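# Arrange hex nut, linch pin and screw on mat

## Task

Set the hex nut, the linch pin and the screw down on the mat so each one lies at rest with the orientation shown in the reference picture called manual. All three must sit fully inside the mat's area, no other object may be on the mat, and nothing may end up tipped over.

## Robot and tools

Robot: two arms, left_arm and right_arm, mounted on opposite sides of a table, each ending in a two-finger gripper. Scene frame: origin roughly between the arm bases, +z up, table surface at z = +0.020 m, left_arm's base on the +y side (arm names do not match image left/right). Calibrated bases: left_arm at (-0.023, +0.454, +0.039) m, quat_wxyz (+0.701, 0, 0, -0.713); right_arm at (-0.026, -0.451, +0.039) m, quat_wxyz (+0.707, 0, 0, +0.708). Each arm's hand pose, velocities and wrist-camera pose are reported in that arm's own base frame; cam_low and the table use the scene frame. Reported hand positions can be a few cm off, more at long reach.

Gripper: fingers point along its +x, close along its y. end_effector_position is between the fingers, 3-4 cm behind the tips; only the last 1.5 cm of each inner face is flat.

Joint order, used in every row and every per-joint list: wrist roll, wrist yaw, shoulder, elbow, waist, wrist pitch. Stated ranges (rad): waist -3.054..3.054, shoulder 0..3.142, elbow 0..2.356, wrist pitch -1.571..1.571, wrist yaw -1.571..1.571, wrist roll -3.142..3.142; real ends may differ by 0.028.

A row is one flat list of 14 numbers in [-1, 1] covering both arms: left_arm's six joint values then its opening, then right_arm's six joints then its opening. Joint values are scaled offsets, not poses: 1.0 equals 3.826 rad for waist, shoulder, elbow and 4.872 rad for the three wrist joints. They count from the Joint targets shown in the last result (not from the previous row), so sending the same offset again moves further. Sending 0 for an arm's joints holds its targets. The opening is absolute: +1 fully open, -1 fully closed, empty fingers meet near -0.78; always resend the current value to leave a gripper alone. Closing fully takes about 0.6 s.

execute_actions: actions is a list of up to 15 actions; each action is a table of up to 15 rows, one per 1/30 s step, the last row held if fewer. An action is rejected for both arms if it would push a joint more than 0.028 rad beyond its range. cameras picks images (names or ["all"]); an empty actions list returns all images.

move: target is one 14-number row or a list of up to 15 rows, all offsets from the same current Joint targets. Joints move together, so the hand curves; no collision avoidance. speed: rad/s for the joint with farthest to go, 0.01 to 8, default 0.5 (one value or one per target). blend: rad corner rounding for lists, default 0 stops at each target. opening_speed: rate of opening change per second on the -1..+1 scale, at least 0.2. grip_force: newtons per pad, 8 to 34, one value or one per arm; stays set. blocking=false returns after 0.5 s while the move continues. Result adds a move: line (done, off_target, moving, held, fault; limits=held if steps were withheld).

wait: seconds 0 to 10, arms keep last command. stop: brakes a running move. zoom_image: camera (cam_low, cam_left_wrist, cam_right_wrist) and region [x0, y0, x1, y1] in pixels, at most 504 each way, from the latest image. show_instructions: shows the reference picture. finished_scene: scene number 1 or 2; irreversible, ends the scene.

Results: Joint positions and Joint velocities give one block per arm in the joint order above, plus finger gap in m (0.080 fully open). Joint targets is the base for your next offsets. grip_measured uses the opening scale, may err by about 2 mm, and reads narrower than a squeezed part; to hold something command about 0.08 below the reading at first touch. Joint torques and External joint torques are per joint (positive toward larger angle). Wrist depth gives 7x7 median distances in mm per wrist camera, "-" where unknown. Lines like "joint sent to its limit", "joint command not followed" (clearance check), blocked, TORQUE FAULT, MOTOR HOT, OVER-TEMPERATURE FAULT and OVER-SPEED FAULT report trouble. Cameras: cam_low (fixed), cam_left_wrist, cam_right_wrist, each 672x504.

Limits on motion: each joint target may lead its measured angle by at most 0.685 rad (big joints) or 0.872 rad (wrist); targets that would move a hand more than 70 mm away are scaled back. Contact torque limits (N m): waist 16.6, shoulder 20.6, elbow 20.5, wrist pitch 5.42, wrist yaw 5.4, wrist roll 5.07; reaching one halts the arm for 10 s.

Avoid: dropping parts or releasing them while moving, letting anything fall off the table or far, fast impacts or strong presses on the table or fixed items, any arm-to-arm contact or one gripper closing on the other's fingers, strain on wrist camera cables, huge single-step targets (over-speed), and long stretched-out or loaded holds that heat motors. Loose objects may occasionally be nudged by the scene. Smooth, quick, low-effort motion is preferred.

Each tool is called after "Request:" as name(argument=value, ...), one argument or row to a line, values as JSON.

Reference images:

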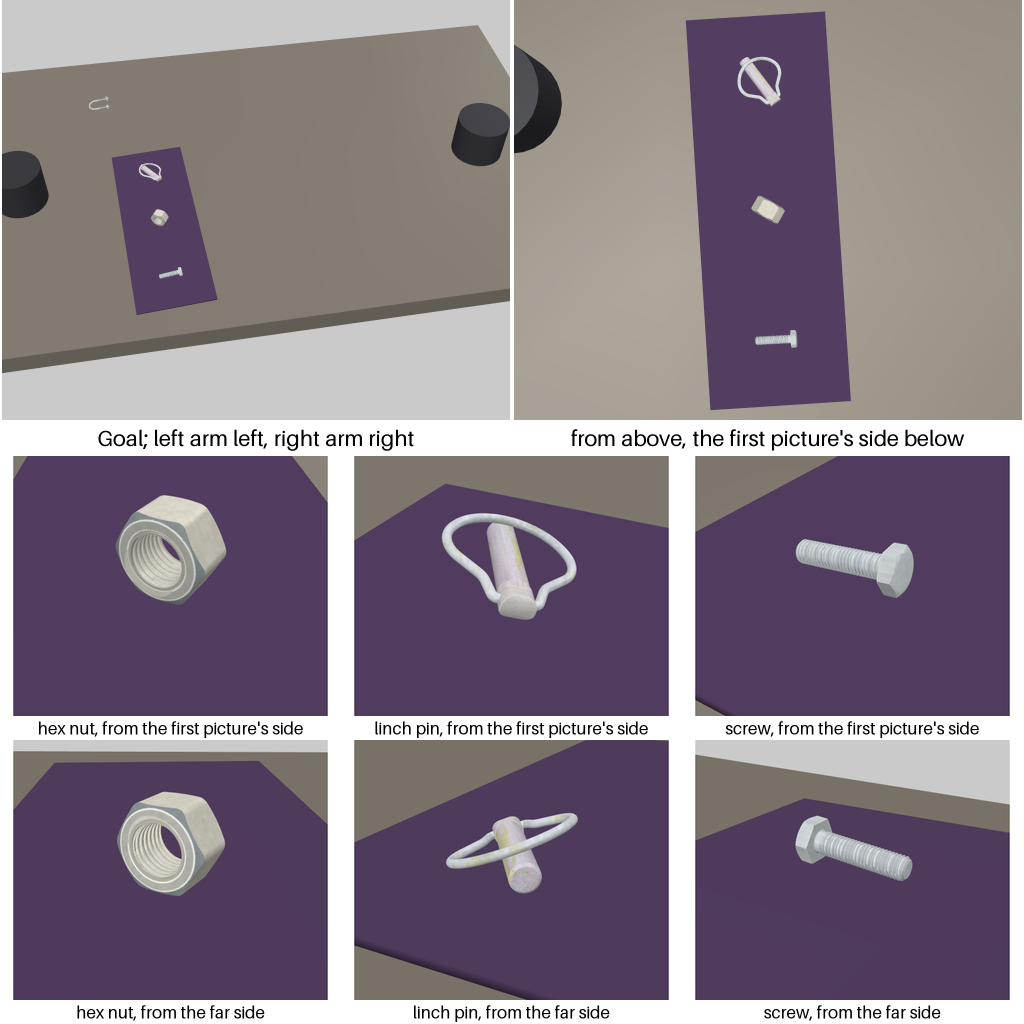

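## Session

Request:
execute_actions(
  actions=[],
)

Scene clock: 0.00 s.
left_arm: end_effector_position=(+0.2085, -0.0160, +0.1162) grip_measured=+1.000 end_effector_quat_wxyz=(+0.703, -0.225, +0.612, +0.284) | right_arm: end_effector_position=(+0.3785, -0.0177, +0.2237) grip_measured=+1.000 end_effector_quat_wxyz=(+0.789, +0.016, +0.602, -0.119)
Joint names: [wrist roll, wrist yaw, shoulder, elbow, waist, wrist pitch]
Joint positions: left_arm=[-0.909 -0.138 1.271 0.939 -0.176 -1.17 0.08] | right_arm=[0.195 0.176 1.814 1.868 0.023 -1.376 0.08]
Joint velocities: within noise
Joint torques (N m): no reading
External joint torques (N m): no reading
Motor temperatures (°C): left_arm=[27 31 23 27 24 30] | right_arm=[26 28 24 24 25 24]
Heat: left arm: hottest wrist yaw 31 °C (+0.0 °C/min); right arm: hottest wrist yaw 28 °C (+0.0 °C/min).
Wrist depth (mm): cam_left_wrist=[180 181 178 179 178 182 183 / 188 187 186 186 187 188 189 / 195 196 194 194 195 195 197 / 205 205 207 203 204 203 205 / - 104 215 216 214 98 77 / - 222 226 226 228 85 71 / - 231 237 239 238 240 67] | cam_right_wrist=[284 290 301 309 318 330 340 / 286 294 304 311 322 333 343 / 290 297 307 315 324 336 347 / 292 299 309 319 328 340 351 / 294 298 311 320 331 340 353 / - 90 316 324 334 93 77 / - 310 317 327 337 345 81]
Joint targets: left_arm=[-0.909 -0.139 1.269 0.942 -0.176 -1.170] | right_arm=[0.195 0.177 1.814 1.868 0.023 -1.376]
Tool commands: left_gripper/opening=+1.0 right_gripper/opening=+1.0

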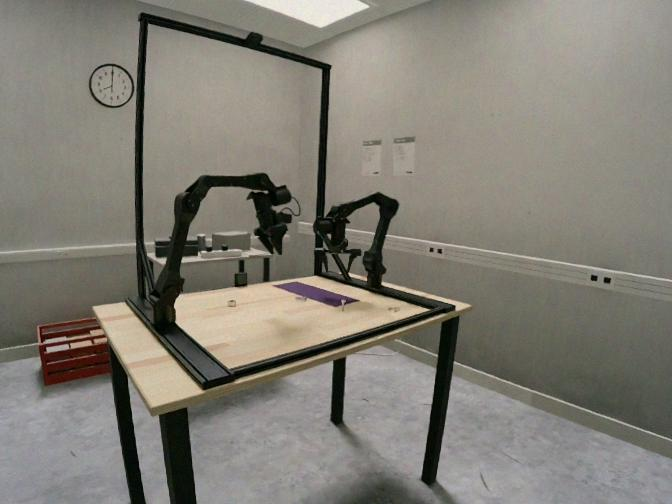

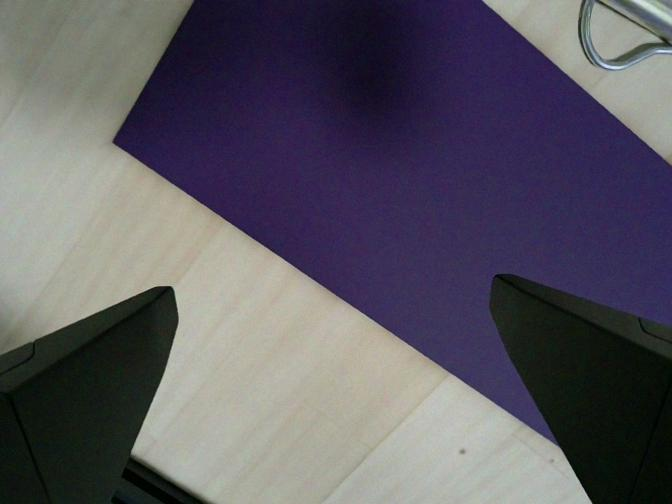

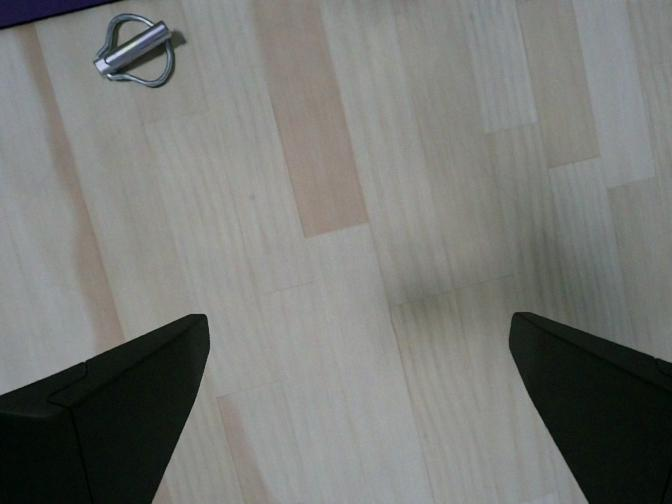

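Request:
zoom_image(
  camera="cam_low",
  region=[260, 260, 420, 340],
)

Request:
zoom_image(
  camera="cam_low",
  region=[210, 280, 320, 330],
)

Scaled by 3.150 from the camera's 672x504 image, which has a finer 960x720 frame.

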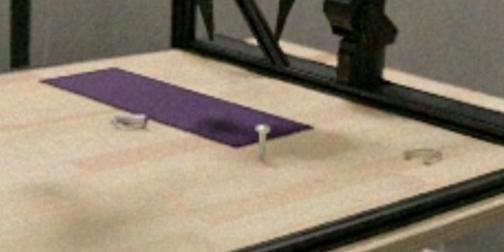

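Scaled by 4.582 from the camera's 672x504 image, which has a finer 960x720 frame.

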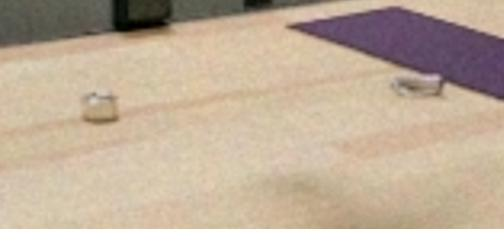

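Request:
zoom_image(
  camera="cam_right_wrist",
  region=[70, 0, 210, 105],
)

Request:
show_instructions(
)

Scaled by 3.600 from the camera's 672x504 image, which has a finer 960x720 frame.

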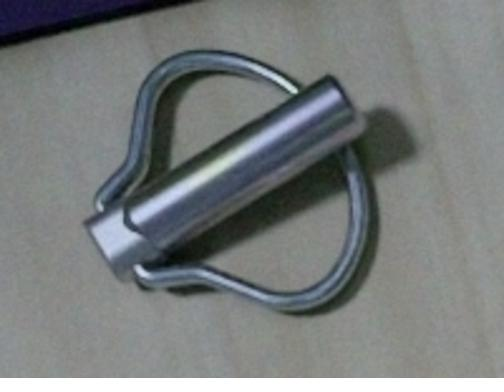

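Reference images for this scene: manual.

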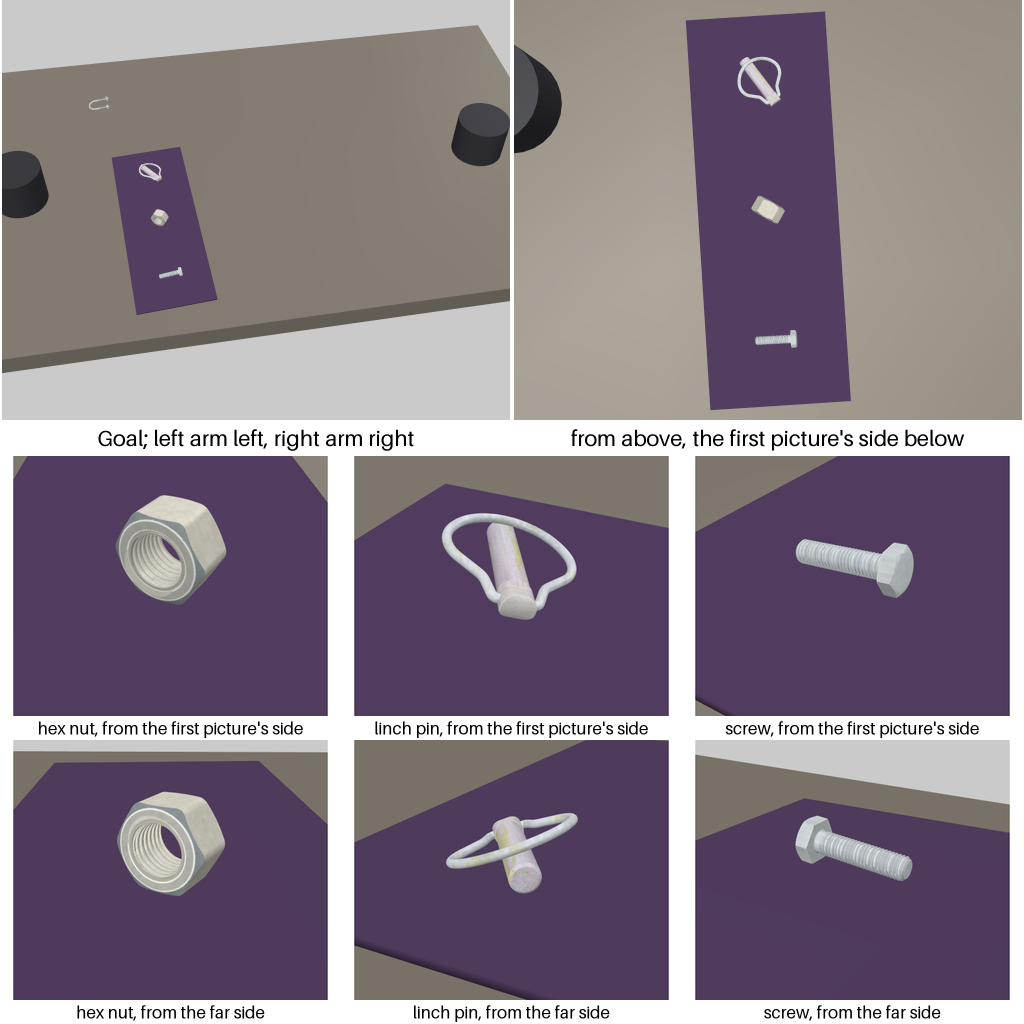

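Request:
move(
  target=[0.1866,0.0285,0.1686,0.2156,0.2125,-0.017,1,-0.04,-0.0363,-0.1837,-0.2543,-0.0489,0.0394,1],
  speed=1,
  cameras=["all"],
)

Scene clock: 104.67 s.
left_arm: end_effector_position=(+0.3165, +0.2344, +0.1608) grip_measured=+1.000 end_effector_quat_wxyz=(+0.726, -0.203, +0.612, +0.241) | right_arm: end_effector_position=(+0.1919, -0.0317, +0.1336) grip_measured=+1.000 end_effector_quat_wxyz=(+0.763, +0.053, +0.641, -0.065)
Joint names: [wrist roll, wrist yaw, shoulder, elbow, waist, wrist pitch]
Joint positions: left_arm=[-0.002 -0.001 1.902 1.752 0.637 -1.252 0.08] | right_arm=[0.006 0.003 1.118 0.908 -0.161 -1.186 0.08]
Joint torques (N m): left_arm=[0.06 0.02 -6.77 6.59 -0.06 0.49] | right_arm=[-0.23 -0.15 -3.18 4.84 -0.24 0.74]
External joint torques (N m): left_arm=[0.06 0.02 1.24 0.96 -0.11 -0.09] | right_arm=[-0.23 -0.15 -0.47 -1.28 -0.25 0.09]
Motor temperatures (°C): left_arm=[27 31 25 30 24 30] | right_arm=[26 28 36 30 24 25]
Heat: left arm: hottest wrist yaw 31 °C (+0.0 °C/min); right arm: hottest shoulder 36 °C (+3.0 °C/min).
Wrist depth (mm): cam_left_wrist=[195 214 217 219 222 225 227 / 213 221 225 228 230 234 237 / 229 230 235 238 240 244 248 / 238 241 244 247 251 254 259 / - 104 255 259 263 98 77 / - 262 267 271 274 85 71 / - 273 278 283 284 286 67] | cam_right_wrist=[210 210 211 210 211 211 212 / 215 216 216 216 217 217 217 / 221 222 222 222 221 223 222 / 228 227 227 228 228 228 228 / 234 231 234 234 234 232 233 / - 90 240 240 241 93 77 / - 244 248 247 247 246 81]
Joint targets: left_arm=[0.000 0.000 1.914 1.767 0.637 -1.252] | right_arm=[0.000 0.000 1.111 0.895 -0.164 -1.184]
move: done
camera_calibration:
cam_left_wrist: T_world_to_cam=[[0.575335, -0.815213, 0.066461, -0.00213728], [-0.804666, -0.549574, 0.224681, 0.372028], [-0.146637, -0.182745, -0.972163, 0.318223], [0, 0, 0, 1]] pos_world=[0.347251, 0.260868, 0.225919]
cam_right_wrist: T_world_to_cam=[[-0.188697, -0.981832, 0.0200085, 0.00827572], [-0.971246, 0.189597, 0.143991, 0.204105], [-0.145168, 0.00773737, -0.989377, 0.242394], [0, 0, 0, 1]] pos_world=[0.234985, -0.0324477, 0.210264]

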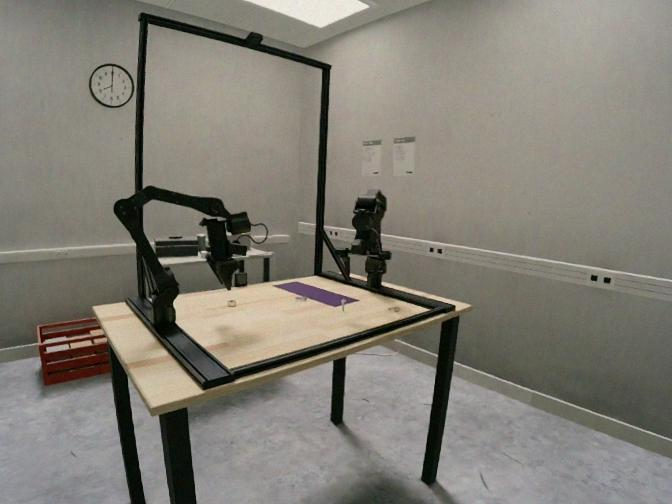

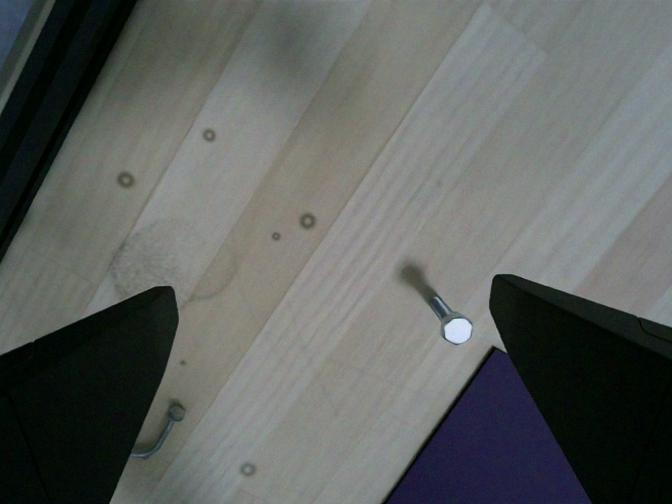

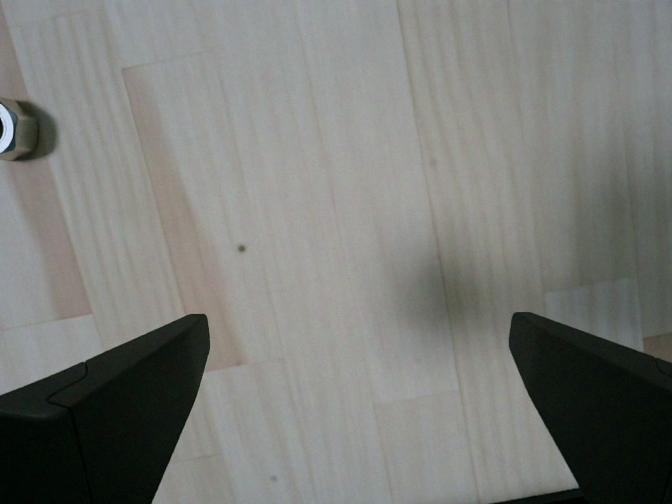

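Request:
move(
  target=[0,0,-0.1749,-0.3701,-0.0523,0.3329,1,0,0,0,0,0,0,1],
  speed=1.2,
  cameras=["cam_left_wrist"],
)

Request:
zoom_image(
  camera="cam_left_wrist",
  region=[150, 0, 600, 504],
)

Scene clock: 158.53 s.
left_arm: end_effector_position=(+0.2946, +0.1388, +0.0887) grip_measured=+1.000 end_effector_quat_wxyz=(+0.941, -0.059, +0.258, +0.211) | right_arm: end_effector_position=(+0.1919, -0.0317, +0.1336) grip_measured=+1.000 end_effector_quat_wxyz=(+0.763, +0.053, +0.641, -0.065)
Joint names: [wrist roll, wrist yaw, shoulder, elbow, waist, wrist pitch]
Joint positions: left_arm=[-0.002 -0.001 1.258 0.358 0.44 0.365 0.08] | right_arm=[0.006 0.003 1.118 0.908 -0.161 -1.186 0.08]
Joint torques (N m): left_arm=[0.06 0.03 -5.01 3.79 -0.36 2] | right_arm=[-0.21 -0.14 -3.19 4.81 -0.2 0.75]
External joint torques (N m): left_arm=[0.06 0.03 -1.72 -1.71 -0.36 0.49] | right_arm=[-0.21 -0.14 -0.5 -1.24 -0.2 0.13]
Motor temperatures (°C): left_arm=[27 30 27 32 24 30] | right_arm=[26 28 29 29 24 25]
Heat: left arm: hottest elbow 32 °C (+2.0 °C/min); right arm: hottest shoulder 29 °C (-7.1 °C/min).
Wrist depth (mm): cam_left_wrist=[- 319 347 348 353 354 355 / 271 290 292 292 294 296 298 / 250 249 251 251 253 254 256 / 219 218 221 221 223 223 224 / - 104 197 197 198 98 77 / - 169 177 173 177 86 72 / - 157 161 161 162 157 67] | cam_right_wrist=[210 211 211 211 211 211 212 / 216 216 216 216 217 217 217 / 221 222 222 222 223 222 223 / 227 228 228 228 228 228 228 / 233 231 233 234 235 232 233 / - 90 241 241 241 93 77 / - 243 248 247 248 248 82]
Joint targets: left_arm=[0.000 0.000 1.245 0.351 0.437 0.369] | right_arm=[0.000 0.000 1.111 0.895 -0.164 -1.184]
move: done
camera_calibration:
cam_left_wrist: T_world_to_cam=[[0.365532, -0.930434, 0.0260795, 0.0186662], [-0.741443, -0.307994, -0.596156, 0.338741], [0.562716, 0.198577, -0.802445, -0.0495549], [0, 0, 0, 1]] pos_world=[0.272219, 0.131538, 0.16169]
Images, in order (width x height): cam_left_wrist 672x504.

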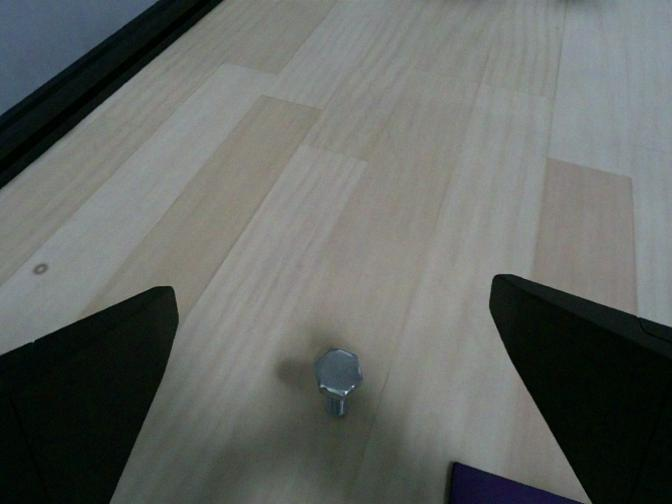

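Scaled by 1.000.

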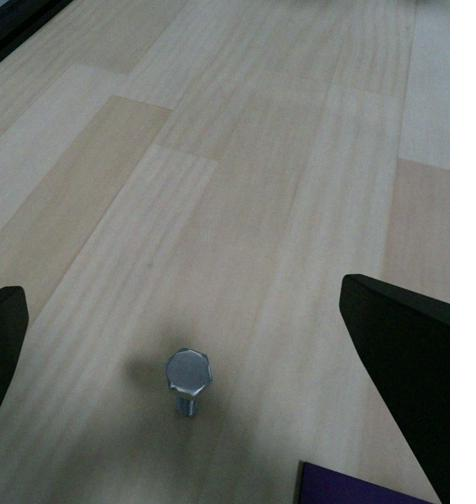

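Request:
move(
  target=[0,0,0.11,-0.0337,0,0.1131,1,0,0,0,0,0,0,1],
  speed=0.7,
  cameras=["cam_left_wrist"],
)

Scene clock: 164.80 s.
left_arm: end_effector_position=(+0.2954, +0.1392, +0.0249) grip_measured=+1.000 end_effector_quat_wxyz=(+0.944, -0.057, +0.248, +0.212) | right_arm: end_effector_position=(+0.1919, -0.0317, +0.1336) grip_measured=+1.000 end_effector_quat_wxyz=(+0.763, +0.053, +0.641, -0.065)
Joint names: [wrist roll, wrist yaw, shoulder, elbow, waist, wrist pitch]
Joint positions: left_arm=[-0.002 -0.001 1.658 0.227 0.44 0.916 0.08] | right_arm=[0.006 0.003 1.118 0.908 -0.161 -1.186 0.08]
Joint torques (N m): left_arm=[0.06 0.03 -3.2 1.85 -0.24 2.04] | right_arm=[-0.23 -0.14 -3.16 4.83 -0.25 0.73]
External joint torques (N m): left_arm=[0.06 0.04 0.88 -1.59 -0.26 0.52] | right_arm=[-0.23 -0.14 -0.48 -1.27 -0.25 0.07]
Heat: left arm: hottest wrist pitch 32 °C (+2.0 °C/min); right arm: hottest shoulder 29 °C (-7.0 °C/min).
Wrist depth (mm): cam_left_wrist=[233 234 234 237 239 240 240 / 194 195 195 195 197 199 199 / 165 166 166 167 167 169 169 / 144 145 145 146 146 146 147 / - 104 129 123 130 98 77 / - 113 116 116 116 109 72 / - 103 107 107 105 102 67] | cam_right_wrist=[210 210 211 211 211 211 212 / 216 216 216 216 216 216 217 / 220 222 222 222 223 222 222 / 227 227 228 228 228 228 228 / 234 231 233 234 234 232 234 / - 90 241 240 241 93 77 / - 244 247 247 247 247 81]
Joint targets: left_arm=[0.000 0.000 1.666 0.222 0.437 0.921] | right_arm=[0.000 0.000 1.111 0.895 -0.164 -1.184]
move: done
camera_calibration:
cam_left_wrist: T_world_to_cam=[[0.365028, -0.930667, 0.0247559, 0.020619], [-0.730016, -0.302628, -0.612775, 0.297714], [0.577782, 0.205608, -0.789869, -0.106925], [0, 0, 0, 1]] pos_world=[0.271589, 0.131271, 0.0974647]
Images, in order (width x height): cam_left_wrist 672x504.

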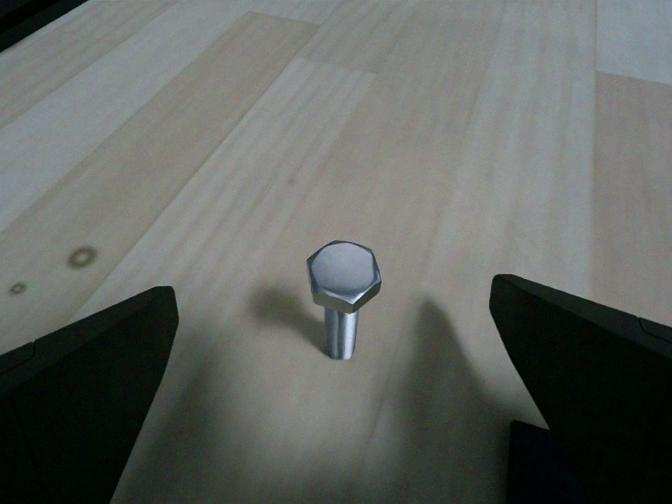

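Request:
move(
  target=[
    [0,0,0.008,0,0,0.006,1,0,0,0,0,0,0,1],
    [0,0,0.008,0,0,0.006,-0.9,0,0,0,0,0,0,1],
  ],
  opening_speed=1.2,
  grip_force=20,
  cameras=["cam_left_wrist"],
)

Scene clock: 173.57 s.
left_arm: end_effector_position=(+0.2961, +0.1395, +0.0212) grip_measured=-0.654 end_effector_quat_wxyz=(+0.944, -0.057, +0.248, +0.212) | right_arm: end_effector_position=(+0.1919, -0.0317, +0.1336) grip_measured=+1.000 end_effector_quat_wxyz=(+0.763, +0.053, +0.641, -0.065)
Joint names: [wrist roll, wrist yaw, shoulder, elbow, waist, wrist pitch]
Joint positions: left_arm=[-0.002 -0.001 1.688 0.227 0.44 0.946 0.006] | right_arm=[0.006 0.003 1.118 0.908 -0.161 -1.186 0.08]
Joint torques (N m): left_arm=[0.08 0.01 -3.34 1.95 -0.37 1.95] | right_arm=[-0.22 -0.16 -3.22 4.89 -0.17 0.76]
External joint torques (N m): left_arm=[0.08 0.01 0.81 -1.32 -0.35 0.44] | right_arm=[-0.22 -0.16 -0.53 -1.25 -0.19 0.1]
Heat: left arm: hottest wrist pitch 33 °C (+3.0 °C/min); right arm: hottest elbow 29 °C (+0.0 °C/min).
Wrist depth (mm): cam_left_wrist=[225 226 228 229 229 232 234 / 188 188 189 189 191 191 192 / 160 160 161 162 162 163 164 / 140 140 140 90 141 142 142 / 124 124 124 89 92 126 126 / - - - 93 - - - / - - - 102 - - -] | cam_right_wrist=[210 210 211 211 211 212 211 / 216 216 216 217 216 217 217 / 221 221 222 222 222 223 222 / 227 227 227 227 228 228 228 / 233 231 234 234 235 231 234 / - 90 240 240 241 93 77 / - 244 247 247 247 248 81]
Joint targets: left_arm=[0.000 0.000 1.696 0.222 0.437 0.950] | right_arm=[0.000 0.000 1.111 0.895 -0.164 -1.184]
grip_force (N): 20, 20
move: done
camera_calibration:
cam_left_wrist: T_world_to_cam=[[0.365071, -0.93065, 0.024784, 0.0207177], [-0.730383, -0.302816, -0.612245, 0.29612], [0.57729, 0.205411, -0.79028, -0.110116], [0, 0, 0, 1]] pos_world=[0.272286, 0.13157, 0.0937623]
Images, in order (width x height): cam_left_wrist 672x504.

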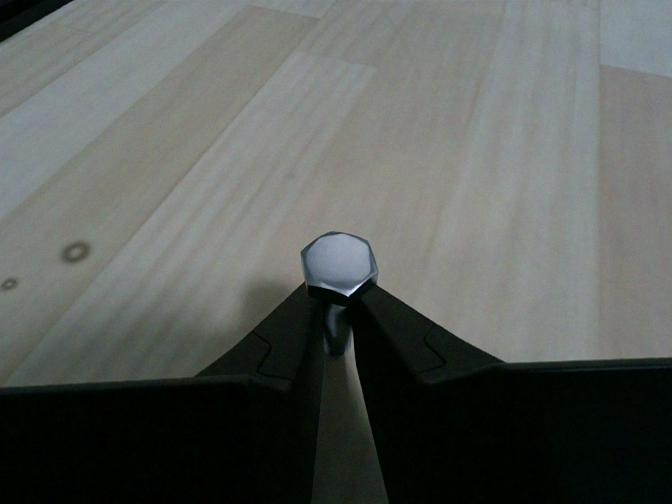

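Request:
move(
  target=[
    [0,0,-0.1179,0.0337,0,-0.1193,-0.9,0,0,0,0,0,0,1],
    [-0.1283,0.0545,0.15,0.4459,-0.2595,-0.5152,-0.9,0,0,0,0,0,0,1],
  ],
  speed=1.0,
  blend=[0.1,0],
  cameras=["cam_left_wrist","cam_low"],
)

Scene clock: 202.43 s.
left_arm: end_effector_position=(+0.2932, -0.2282, +0.0806) grip_measured=-0.654 end_effector_quat_wxyz=(+0.544, -0.051, +0.837, +0.026) | right_arm: end_effector_position=(+0.1919, -0.0317, +0.1336) grip_measured=+1.000 end_effector_quat_wxyz=(+0.763, +0.053, +0.641, -0.065)
Joint names: [wrist roll, wrist yaw, shoulder, elbow, waist, wrist pitch]
Joint positions: left_arm=[-0.623 0.263 2.257 1.915 -0.556 -1.557 0.006] | right_arm=[0.006 0.003 1.118 0.908 -0.161 -1.186 0.08]
Joint torques (N m): left_arm=[-0.08 0.16 -7.93 5.7 0.23 -0.52] | right_arm=[-0.24 -0.15 -3.18 4.77 -0.21 0.76]
External joint torques (N m): left_arm=[-0.08 0.03 1.33 0.93 0.23 -0.32] | right_arm=[-0.24 -0.15 -0.49 -1.3 -0.2 0.12]
Heat: left arm: hottest wrist pitch 34 °C (+4.0 °C/min); right arm: hottest elbow 29 °C (+0.0 °C/min).
Wrist depth (mm): cam_left_wrist=[- 113 112 115 117 118 123 / 127 127 130 132 134 140 141 / 150 151 150 153 155 162 164 / 172 173 176 90 185 192 213 / 214 215 85 89 92 238 1883 / - - - 73 - - - / - - - - - - -] | cam_right_wrist=[210 211 210 211 211 211 212 / 215 215 216 216 216 217 217 / 221 221 221 222 222 222 222 / 227 227 228 228 227 228 229 / 233 231 234 233 234 233 233 / - 90 241 241 241 93 77 / - 244 247 247 248 248 81]
Joint targets: left_arm=[-0.625 0.265 2.270 1.928 -0.556 -1.560] | right_arm=[0.000 0.000 1.111 0.895 -0.164 -1.184]
grip_force (N): 20, 20
move: done
camera_calibration:
cam_left_wrist: T_world_to_cam=[[0.12898, -0.988277, 0.0816819, -0.270357], [-0.687084, -0.0296691, 0.725972, 0.160915], [-0.715038, -0.149758, -0.682856, 0.303185], [0, 0, 0, 1]] pos_world=[0.362222, -0.217009, 0.112295]
Images, in order (width x height): cam_low 672x504, cam_left_wrist 672x504.

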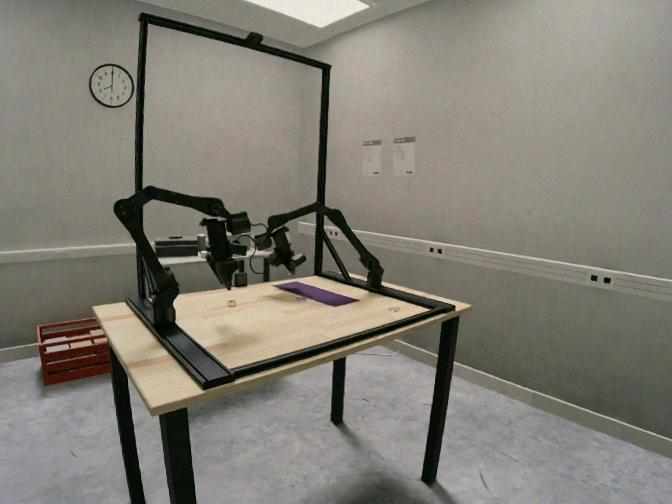

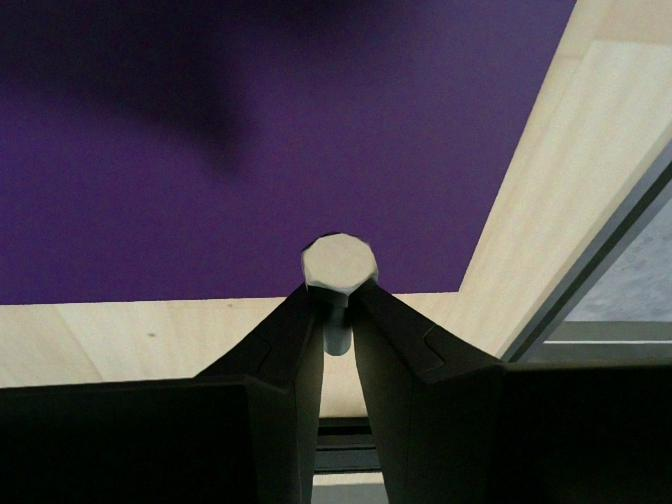

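Request:
move(
  target=[0,0,0.0136,-0.0389,0,0.038,-0.9,0,0,0,0,0,0,1],
  speed=0.2,
  cameras=["cam_left_wrist"],
)

Scene clock: 209.87 s.
left_arm: end_effector_position=(+0.2946, -0.2291, +0.0262) grip_measured=-0.654 end_effector_quat_wxyz=(+0.544, -0.051, +0.837, +0.026) | right_arm: end_effector_position=(+0.1919, -0.0317, +0.1336) grip_measured=+1.000 end_effector_quat_wxyz=(+0.763, +0.053, +0.641, -0.065)
Joint names: [wrist roll, wrist yaw, shoulder, elbow, waist, wrist pitch]
Joint positions: left_arm=[-0.623 0.263 2.311 1.786 -0.556 -1.376 0.006] | right_arm=[0.006 0.003 1.118 0.908 -0.161 -1.186 0.08]
Joint torques (N m): left_arm=[-0.07 0.12 -8.34 3.24 -0.01 -0.28] | right_arm=[-0.22 -0.16 -3.17 4.85 -0.24 0.75]
External joint torques (N m): left_arm=[-0.07 0 1.15 -1.41 -0.02 -0.08] | right_arm=[-0.22 -0.15 -0.49 -1.22 -0.25 0.12]
Heat: left arm: hottest wrist pitch 34 °C (+4.0 °C/min); right arm: hottest elbow 29 °C (+0.0 °C/min).
Wrist depth (mm): cam_left_wrist=[- 63 64 65 66 67 68 / - 71 71 72 - 75 76 / - 81 83 82 86 89 88 / - 96 98 90 101 104 110 / 120 115 109 89 76 128 138 / - - - 73 - - - / - - - - - - -] | cam_right_wrist=[210 211 211 211 211 211 212 / 215 216 216 216 216 217 216 / 222 222 222 222 222 222 223 / 227 227 227 227 228 228 228 / 233 231 234 234 235 232 234 / - 90 240 240 241 93 77 / - 244 247 248 248 248 81]
Joint targets: left_arm=[-0.626 0.265 2.322 1.780 -0.556 -1.375] | right_arm=[0.000 0.000 1.111 0.895 -0.164 -1.184]
grip_force (N): 20, 20
move: done
camera_calibration:
cam_left_wrist: T_world_to_cam=[[0.129388, -0.988299, 0.0807726, -0.267081], [-0.686324, -0.0304647, 0.726658, 0.20085], [-0.715694, -0.149457, -0.682235, 0.267171], [0, 0, 0, 1]] pos_world=[0.363618, -0.217907, 0.0578971]
Images, in order (width x height): cam_left_wrist 672x504.

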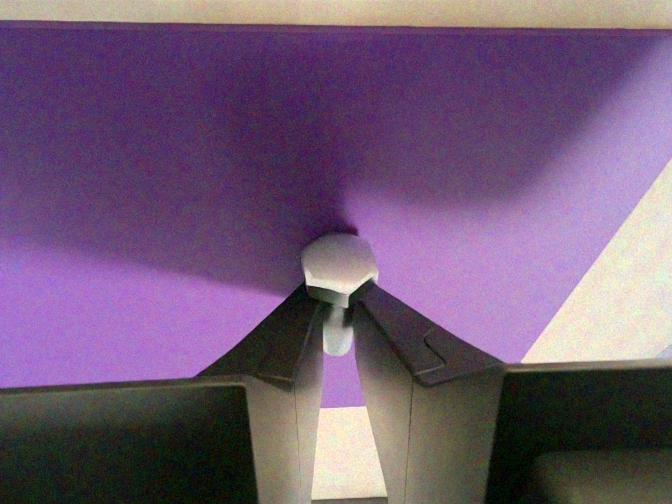

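Request:
move(
  target=[0,0,0.0039,0,0,0.003,-0.9,0,0,0,0,0,0,1],
  speed=0.1,
  cameras=["cam_left_wrist"],
)

Scene clock: 212.93 s.
left_arm: end_effector_position=(+0.2954, -0.2298, +0.0235) grip_measured=-0.654 end_effector_quat_wxyz=(+0.544, -0.051, +0.837, +0.026) | right_arm: end_effector_position=(+0.1919, -0.0317, +0.1336) grip_measured=+1.000 end_effector_quat_wxyz=(+0.763, +0.053, +0.641, -0.065)
Joint names: [wrist roll, wrist yaw, shoulder, elbow, waist, wrist pitch]
Joint positions: left_arm=[-0.623 0.265 2.317 1.786 -0.556 -1.368 0.006] | right_arm=[0.006 0.003 1.118 0.908 -0.161 -1.186 0.08]
Joint torques (N m): left_arm=[-0.11 0.14 -7.19 3.06 0.06 0.26] | right_arm=[-0.22 -0.16 -3.15 4.88 -0.23 0.74]
External joint torques (N m): left_arm=[-0.12 0.01 2.3 -1.57 0.07 0.45] | right_arm=[-0.22 -0.17 -0.48 -1.21 -0.22 0.1]
Heat: left arm: hottest wrist pitch 33 °C (+3.0 °C/min); right arm: hottest elbow 29 °C (+0.0 °C/min).
Wrist depth (mm): cam_left_wrist=[- 62 63 63 65 66 67 / - 69 70 71 - 73 76 / - 79 80 82 84 87 86 / - 93 95 91 99 102 108 / 111 114 107 89 76 125 135 / - - - 73 - - - / - - - - - - -] | cam_right_wrist=[210 211 211 211 211 211 211 / 216 216 216 216 216 217 217 / 222 222 222 222 222 222 222 / 228 227 228 227 228 228 228 / 234 231 233 233 234 232 233 / - 90 241 240 241 93 77 / - 244 247 247 247 248 81]
Joint targets: left_arm=[-0.625 0.265 2.337 1.780 -0.556 -1.360] | right_arm=[0.000 0.000 1.111 0.895 -0.164 -1.184]
grip_force (N): 20, 20
move: done
camera_calibration:
cam_left_wrist: T_world_to_cam=[[0.129659, -0.988117, 0.0825443, -0.267733], [-0.686874, -0.0294675, 0.726179, 0.203717], [-0.715117, -0.150853, -0.682533, 0.265383], [0, 0, 0, 1]] pos_world=[0.364422, -0.218514, 0.055298]
Images, in order (width x height): cam_left_wrist 672x504.

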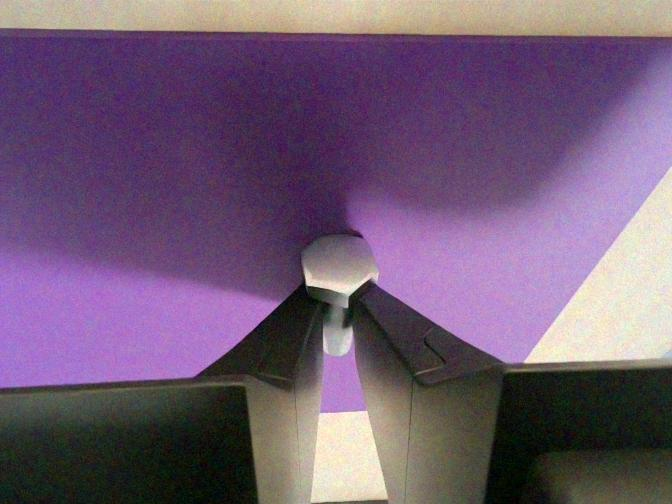

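Request:
move(
  target=[
    [0,0,-0.003,0,0,-0.002,-0.9,0,0,0,0,0,0,1],
    [0,0,-0.003,0,0,-0.002,0,0,0,0,0,0,0,1],
    [0,0,-0.0176,0.0389,0,-0.04,0,0,0,0,0,0,0,1],
  ],
  speed=[0.1,0.4,0.4],
  opening_speed=0.8,
  cameras=["cam_left_wrist"],
)

Scene clock: 219.53 s.
left_arm: end_effector_position=(+0.2934, -0.2287, +0.0694) grip_measured=-0.004 end_effector_quat_wxyz=(+0.535, -0.048, +0.843, +0.032) | right_arm: end_effector_position=(+0.1919, -0.0317, +0.1336) grip_measured=+1.000 end_effector_quat_wxyz=(+0.763, +0.053, +0.641, -0.065)
Joint names: [wrist roll, wrist yaw, shoulder, elbow, waist, wrist pitch]
Joint positions: left_arm=[-0.623 0.265 2.289 1.917 -0.556 -1.553 0.035] | right_arm=[0.006 0.003 1.118 0.908 -0.161 -1.186 0.08]
Joint torques (N m): left_arm=[-0.1 0.08 -12.02 5.4 0.02 -0.54] | right_arm=[-0.22 -0.14 -3.18 4.79 -0.21 0.75]
External joint torques (N m): left_arm=[-0.1 -0.05 -2.62 0.7 0.1 -0.28] | right_arm=[-0.22 -0.14 -0.5 -1.3 -0.22 0.11]
Heat: left arm: hottest wrist pitch 33 °C (+2.0 °C/min); right arm: hottest elbow 29 °C (+0.0 °C/min).
Wrist depth (mm): cam_left_wrist=[- 103 109 105 106 107 111 / 116 119 117 116 121 122 127 / 134 135 137 135 137 147 149 / 165 161 164 166 168 176 179 / 201 182 90 213 95 211 1838 / - - 90 277 - - - / - - 82 459 76 - -] | cam_right_wrist=[210 210 211 211 211 211 212 / 216 216 216 216 217 217 217 / 221 222 221 222 221 223 222 / 227 228 227 228 227 228 228 / 234 231 234 234 234 232 233 / - 90 240 240 241 93 77 / - 244 247 248 248 248 81]
Joint targets: left_arm=[-0.625 0.265 2.270 1.928 -0.556 -1.555] | right_arm=[0.000 0.000 1.111 0.895 -0.164 -1.184]
grip_force (N): 20, 20
move: done
camera_calibration:
cam_left_wrist: T_world_to_cam=[[0.131577, -0.989059, 0.0667077, -0.269816], [-0.670416, -0.0392136, 0.740948, 0.161008], [-0.730226, -0.142214, -0.668241, 0.300854], [0, 0, 0, 1]] pos_world=[0.363135, -0.217765, 0.0997433]
Images, in order (width x height): cam_left_wrist 672x504.

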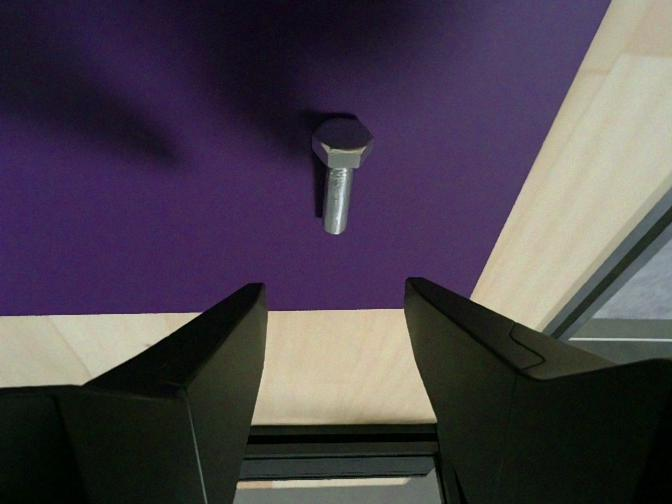

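Request:
move(
  target=[
    [-0.02,0,-0.0178,0,0.02,0.03,0.3,0,0,0,0,-0.2,0,1],
    [0.1283,-0.0544,-0.0078,-0.1171,0.1025,0.3676,1,0,0,0,0,-0.209,0,1],
  ],
  speed=1.2,
  blend=[0.1,0],
  cameras=["cam_left_wrist","cam_low"],
)

Scene clock: 232.23 s.
left_arm: end_effector_position=(+0.5851, -0.0972, +0.0862) grip_measured=+0.995 end_effector_quat_wxyz=(+0.965, +0.019, +0.250, -0.080) | right_arm: end_effector_position=(+0.1114, -0.1596, +0.1336) grip_measured=+1.000 end_effector_quat_wxyz=(+0.678, +0.298, +0.569, -0.356)
Joint names: [wrist roll, wrist yaw, shoulder, elbow, waist, wrist pitch]
Joint positions: left_arm=[-0.002 0.003 2.226 1.487 -0.164 0.231 0.08] | right_arm=[0.005 0.001 1.118 0.908 -0.961 -1.186 0.08]
Joint torques (N m): left_arm=[0.09 -0.04 -8.95 4.36 0.02 2] | right_arm=[-0.2 -0.06 -3.12 4.9 -0.23 0.7]
External joint torques (N m): left_arm=[0.09 -0.03 1.4 -1.6 -0.08 0.47] | right_arm=[-0.2 -0.06 -0.38 -1.22 -0.24 0.07]
Motor temperatures (°C): left_arm=[27 30 32 29 24 33] | right_arm=[26 28 28 29 24 25]
Heat: left arm: hottest wrist pitch 33 °C (+0.0 °C/min); right arm: hottest elbow 29 °C (+0.0 °C/min).
Wrist depth (mm): cam_left_wrist=[289 300 310 319 336 335 2684 / 270 271 272 275 277 280 282 / 231 232 234 235 237 239 240 / 202 204 205 206 208 208 210 / - 97 182 186 184 98 77 / - 156 164 164 165 87 71 / - 145 149 149 150 148 67] | cam_right_wrist=[211 210 211 211 211 211 212 / 216 216 217 216 217 217 216 / 222 222 221 222 222 222 203 / 227 228 228 227 228 225 - / 234 231 233 234 233 211 212 / - 90 240 241 224 93 77 / - 244 248 246 225 226 81]
Joint targets: left_arm=[0.000 0.000 2.240 1.480 -0.164 0.236] | right_arm=[0.000 0.000 1.111 0.895 -0.964 -1.184]
grip_force (N): 20, 20
move: done
camera_calibration:
cam_left_wrist: T_world_to_cam=[[-0.230752, -0.972671, 0.025763, 0.0378252], [-0.768013, 0.165815, -0.618596, 0.543495], [0.597419, -0.162529, -0.785287, -0.224932], [0, 0, 0, 1]] pos_world=[0.560518, -0.089886, 0.158593]
Images, in order (width x height): cam_low 672x504, cam_left_wrist 672x504.

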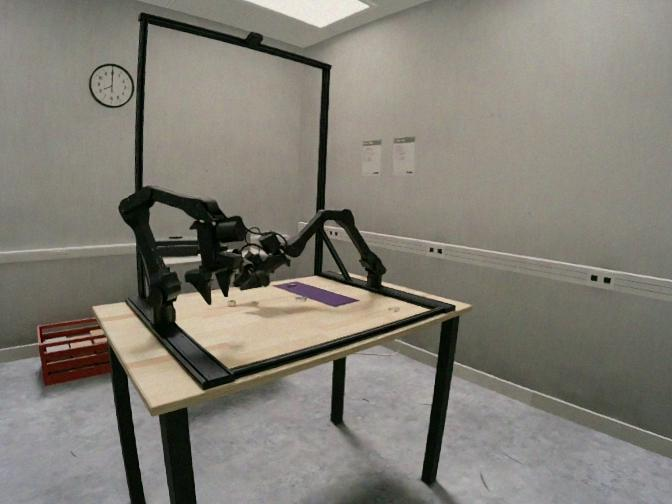

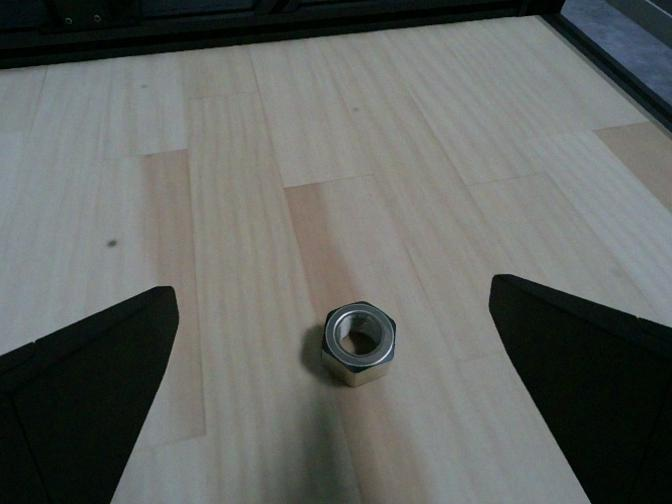

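Request:
zoom_image(
  camera="cam_left_wrist",
  region=[290, 280, 430, 400],
)

Scaled by 3.600 from the camera's 672x504 image, which has a finer 960x720 frame.

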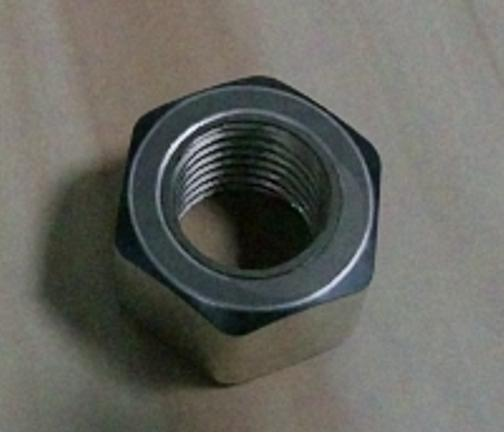

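Request:
move(
  target=[0,0.0144,0.0677,0.0371,-0.0016,0.0207,1,0,0,0,0,0,0,1],
  speed=0.4,
  cameras=["cam_left_wrist"],
)

Scene clock: 253.97 s.
left_arm: end_effector_position=(+0.6137, -0.1122, +0.0190) grip_measured=+0.996 end_effector_quat_wxyz=(+0.962, +0.013, +0.250, -0.111) | right_arm: end_effector_position=(+0.1114, -0.1596, +0.1336) grip_measured=+1.000 end_effector_quat_wxyz=(+0.678, +0.298, +0.569, -0.356)
Joint names: [wrist roll, wrist yaw, shoulder, elbow, waist, wrist pitch]
Joint positions: left_arm=[0.001 0.064 2.466 1.619 -0.165 0.342 0.08] | right_arm=[0.005 0.001 1.118 0.908 -0.961 -1.186 0.08]
Joint torques (N m): left_arm=[-0.13 0.21 -7.82 5.37 -0.32 1.26] | right_arm=[-0.23 -0.07 -3.14 4.81 -0.25 0.71]
External joint torques (N m): left_arm=[-0.13 0.19 3.43 -0.28 -0.32 -0.26] | right_arm=[-0.23 -0.07 -0.48 -1.26 -0.24 0.06]
Heat: left arm: hottest shoulder 35 °C (+9.0 °C/min); right arm: hottest elbow 29 °C (+0.0 °C/min).
Wrist depth (mm): cam_left_wrist=[192 196 200 204 208 213 216 / 161 163 166 168 172 175 177 / 142 140 142 143 146 148 150 / 124 122 124 128 126 128 130 / - 103 110 106 114 98 77 / - 94 98 96 100 97 71 / - 87 89 90 91 90 67] | cam_right_wrist=[211 211 211 212 211 212 211 / 216 216 216 216 216 216 216 / 222 222 222 222 222 222 205 / 228 227 228 228 228 224 208 / 234 231 233 234 234 212 212 / - 90 240 240 236 93 77 / - 245 246 246 226 225 81]
Joint targets: left_arm=[0.000 0.071 2.499 1.622 -0.170 0.337] | right_arm=[0.000 0.000 1.111 0.895 -0.964 -1.184]
grip_force (N): 20, 20
move: off_target (left_arm); left_arm: the shoulder is farthest, 0.033 rad from its target
camera_calibration:
cam_left_wrist: T_world_to_cam=[[-0.285359, -0.957027, 0.0516702, 0.0663906], [-0.759488, 0.192916, -0.621258, 0.524149], [0.584593, -0.216524, -0.781901, -0.295509], [0, 0, 0, 1]] pos_world=[0.589782, -0.101564, 0.0911429]
Images, in order (width x height): cam_left_wrist 672x504.

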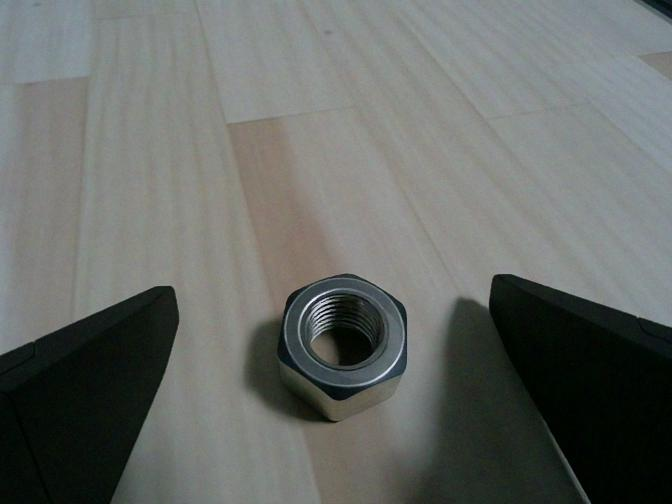

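Request:
move(
  target=[
    [0,0,-0.0092,0,-0.0005,0,1,0,0,0,0,0,0,1],
    [0,0,-0.0092,0,-0.0005,0,-0.45,0,0,0,0,0,0,1],
  ],
  opening_speed=1,
  grip_force=28,
  cameras=["cam_left_wrist"],
)

Scene clock: 263.80 s.
left_arm: end_effector_position=(+0.6140, -0.1125, +0.0196) grip_measured=-0.210 end_effector_quat_wxyz=(+0.962, +0.013, +0.249, -0.112) | right_arm: end_effector_position=(+0.1114, -0.1596, +0.1336) grip_measured=+1.000 end_effector_quat_wxyz=(+0.678, +0.298, +0.569, -0.356)
Joint names: [wrist roll, wrist yaw, shoulder, elbow, waist, wrist pitch]
Joint positions: left_arm=[0.001 0.065 2.466 1.62 -0.165 0.343 0.026] | right_arm=[0.005 0.001 1.118 0.908 -0.961 -1.186 0.08]
Joint torques (N m): left_arm=[-0.05 0.2 -11.74 5.32 -0.58 1.2] | right_arm=[-0.2 -0.05 -3.2 4.9 -0.19 0.71]
External joint torques (N m): left_arm=[-0.05 0.19 -0.48 -0.35 -0.67 -0.33] | right_arm=[-0.2 -0.06 -0.51 -1.22 -0.18 0.06]
Heat: left arm: hottest shoulder 36 °C (+10.0 °C/min); right arm: hottest elbow 29 °C (+0.0 °C/min).
Wrist depth (mm): cam_left_wrist=[192 196 200 204 208 212 217 / 161 163 166 169 172 174 177 / 141 139 141 142 146 149 150 / 124 122 124 128 126 128 130 / 107 110 84 - 85 116 115 / - - 85 96 80 - - / - - 76 90 89 - -] | cam_right_wrist=[210 211 211 211 211 211 211 / 216 216 216 217 217 217 215 / 221 222 222 222 222 222 204 / 228 228 228 228 228 227 207 / 234 232 234 233 233 211 212 / - 90 240 240 237 93 77 / - 244 247 246 227 225 81]
Joint targets: left_arm=[0.000 0.070 2.464 1.622 -0.172 0.337] | right_arm=[0.000 0.000 1.111 0.895 -0.964 -1.184]
grip_force (N): 28, 28
move: done
camera_calibration:
cam_left_wrist: T_world_to_cam=[[-0.287078, -0.956474, 0.0523854, 0.0672211], [-0.758114, 0.193433, -0.622774, 0.524102], [0.585534, -0.218499, -0.780646, -0.296068], [0, 0, 0, 1]] pos_world=[0.589984, -0.101774, 0.0917512]
Images, in order (width x height): cam_left_wrist 672x504.

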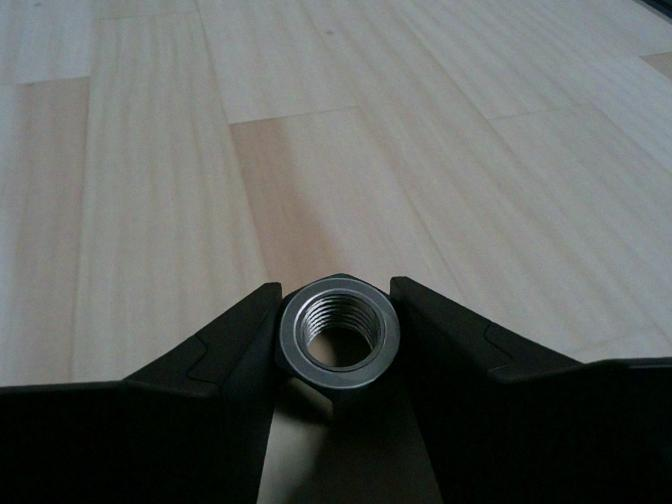

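Request:
move(
  target=[
    [0,0,-0.0523,0,0,0,-0.45,0,0,0,0,0,0,1],
    [-0.2258,0.0788,-0.1681,-0.089,0.0227,-0.3257,-0.45,0,0,0,0,0,0,1],
  ],
  speed=1.0,
  blend=[0.08,0],
  cameras=["cam_left_wrist","cam_low"],
)

Scene clock: 287.67 s.
left_arm: end_effector_position=(+0.2773, -0.0900, +0.0824) grip_measured=-0.210 end_effector_quat_wxyz=(+0.437, -0.433, +0.744, +0.261) | right_arm: end_effector_position=(+0.1114, -0.1596, +0.1336) grip_measured=+1.000 end_effector_quat_wxyz=(+0.678, +0.298, +0.569, -0.356)
Joint names: [wrist roll, wrist yaw, shoulder, elbow, waist, wrist pitch]
Joint positions: left_arm=[-1.097 0.45 1.841 1.288 -0.088 -1.248 0.026] | right_arm=[0.005 0.001 1.118 0.908 -0.961 -1.186 0.08]
Joint torques (N m): left_arm=[-0.07 0.33 -9.08 3.04 0.38 -0.38] | right_arm=[-0.21 -0.06 -3.14 4.85 -0.21 0.71]
External joint torques (N m): left_arm=[-0.07 0.12 -2.44 -1.62 0.41 -0.28] | right_arm=[-0.21 -0.07 -0.42 -1.23 -0.21 0.08]
Motor temperatures (°C): left_arm=[27 30 43 29 24 34] | right_arm=[26 28 27 29 24 24]
Heat: left arm: hottest shoulder 43 °C (+12.1 °C/min); right arm: hottest elbow 29 °C (+0.0 °C/min).
Wrist depth (mm): cam_left_wrist=[- 118 118 119 120 121 125 / 134 135 136 137 138 143 144 / 167 159 160 162 163 165 171 / 195 197 196 196 198 200 208 / 244 235 84 99 84 246 265 / - - 84 - 72 - - / - - 67 2383 - - -] | cam_right_wrist=[211 211 211 211 211 211 212 / 216 216 217 217 216 216 214 / 221 221 222 222 222 222 203 / 227 227 228 227 228 227 207 / 233 232 234 234 234 111 212 / - 90 240 241 239 93 77 / - 244 247 246 228 224 81]
Joint targets: left_arm=[-1.100 0.454 1.820 1.282 -0.085 -1.250] | right_arm=[0.000 0.000 1.111 0.895 -0.964 -1.184]
grip_force (N): 28, 28
move: done
camera_calibration:
cam_left_wrist: T_world_to_cam=[[0.881381, -0.468823, 0.0580799, -0.29187], [-0.332345, -0.527986, 0.781523, 0.00494038], [-0.33573, -0.708122, -0.621167, 0.153192], [0, 0, 0, 1]] pos_world=[0.310322, -0.025748, 0.108249]
Images, in order (width x height): cam_low 672x504, cam_left_wrist 672x504.

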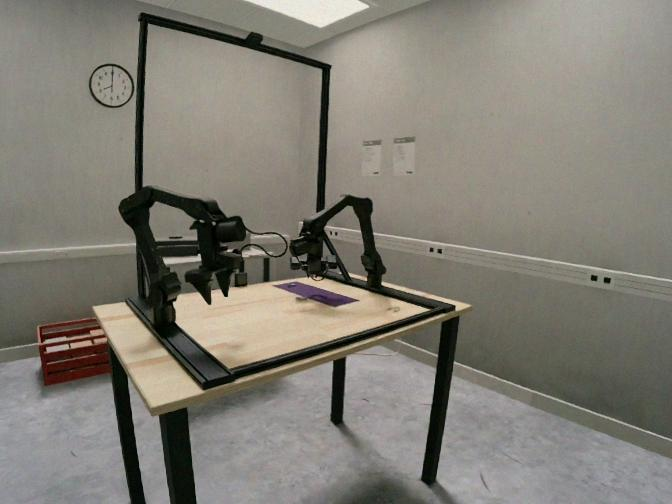

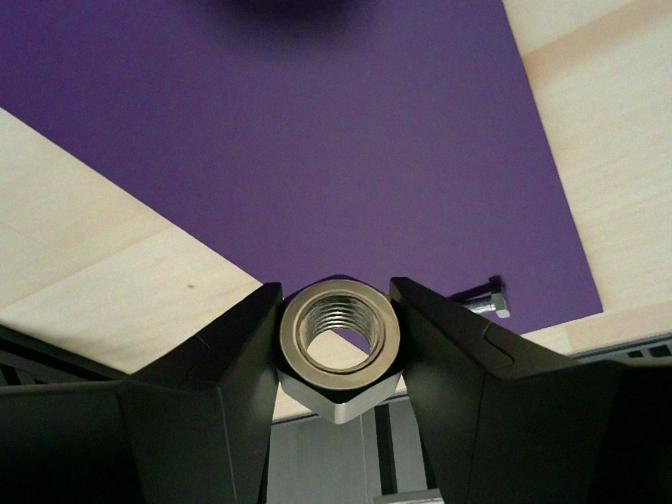

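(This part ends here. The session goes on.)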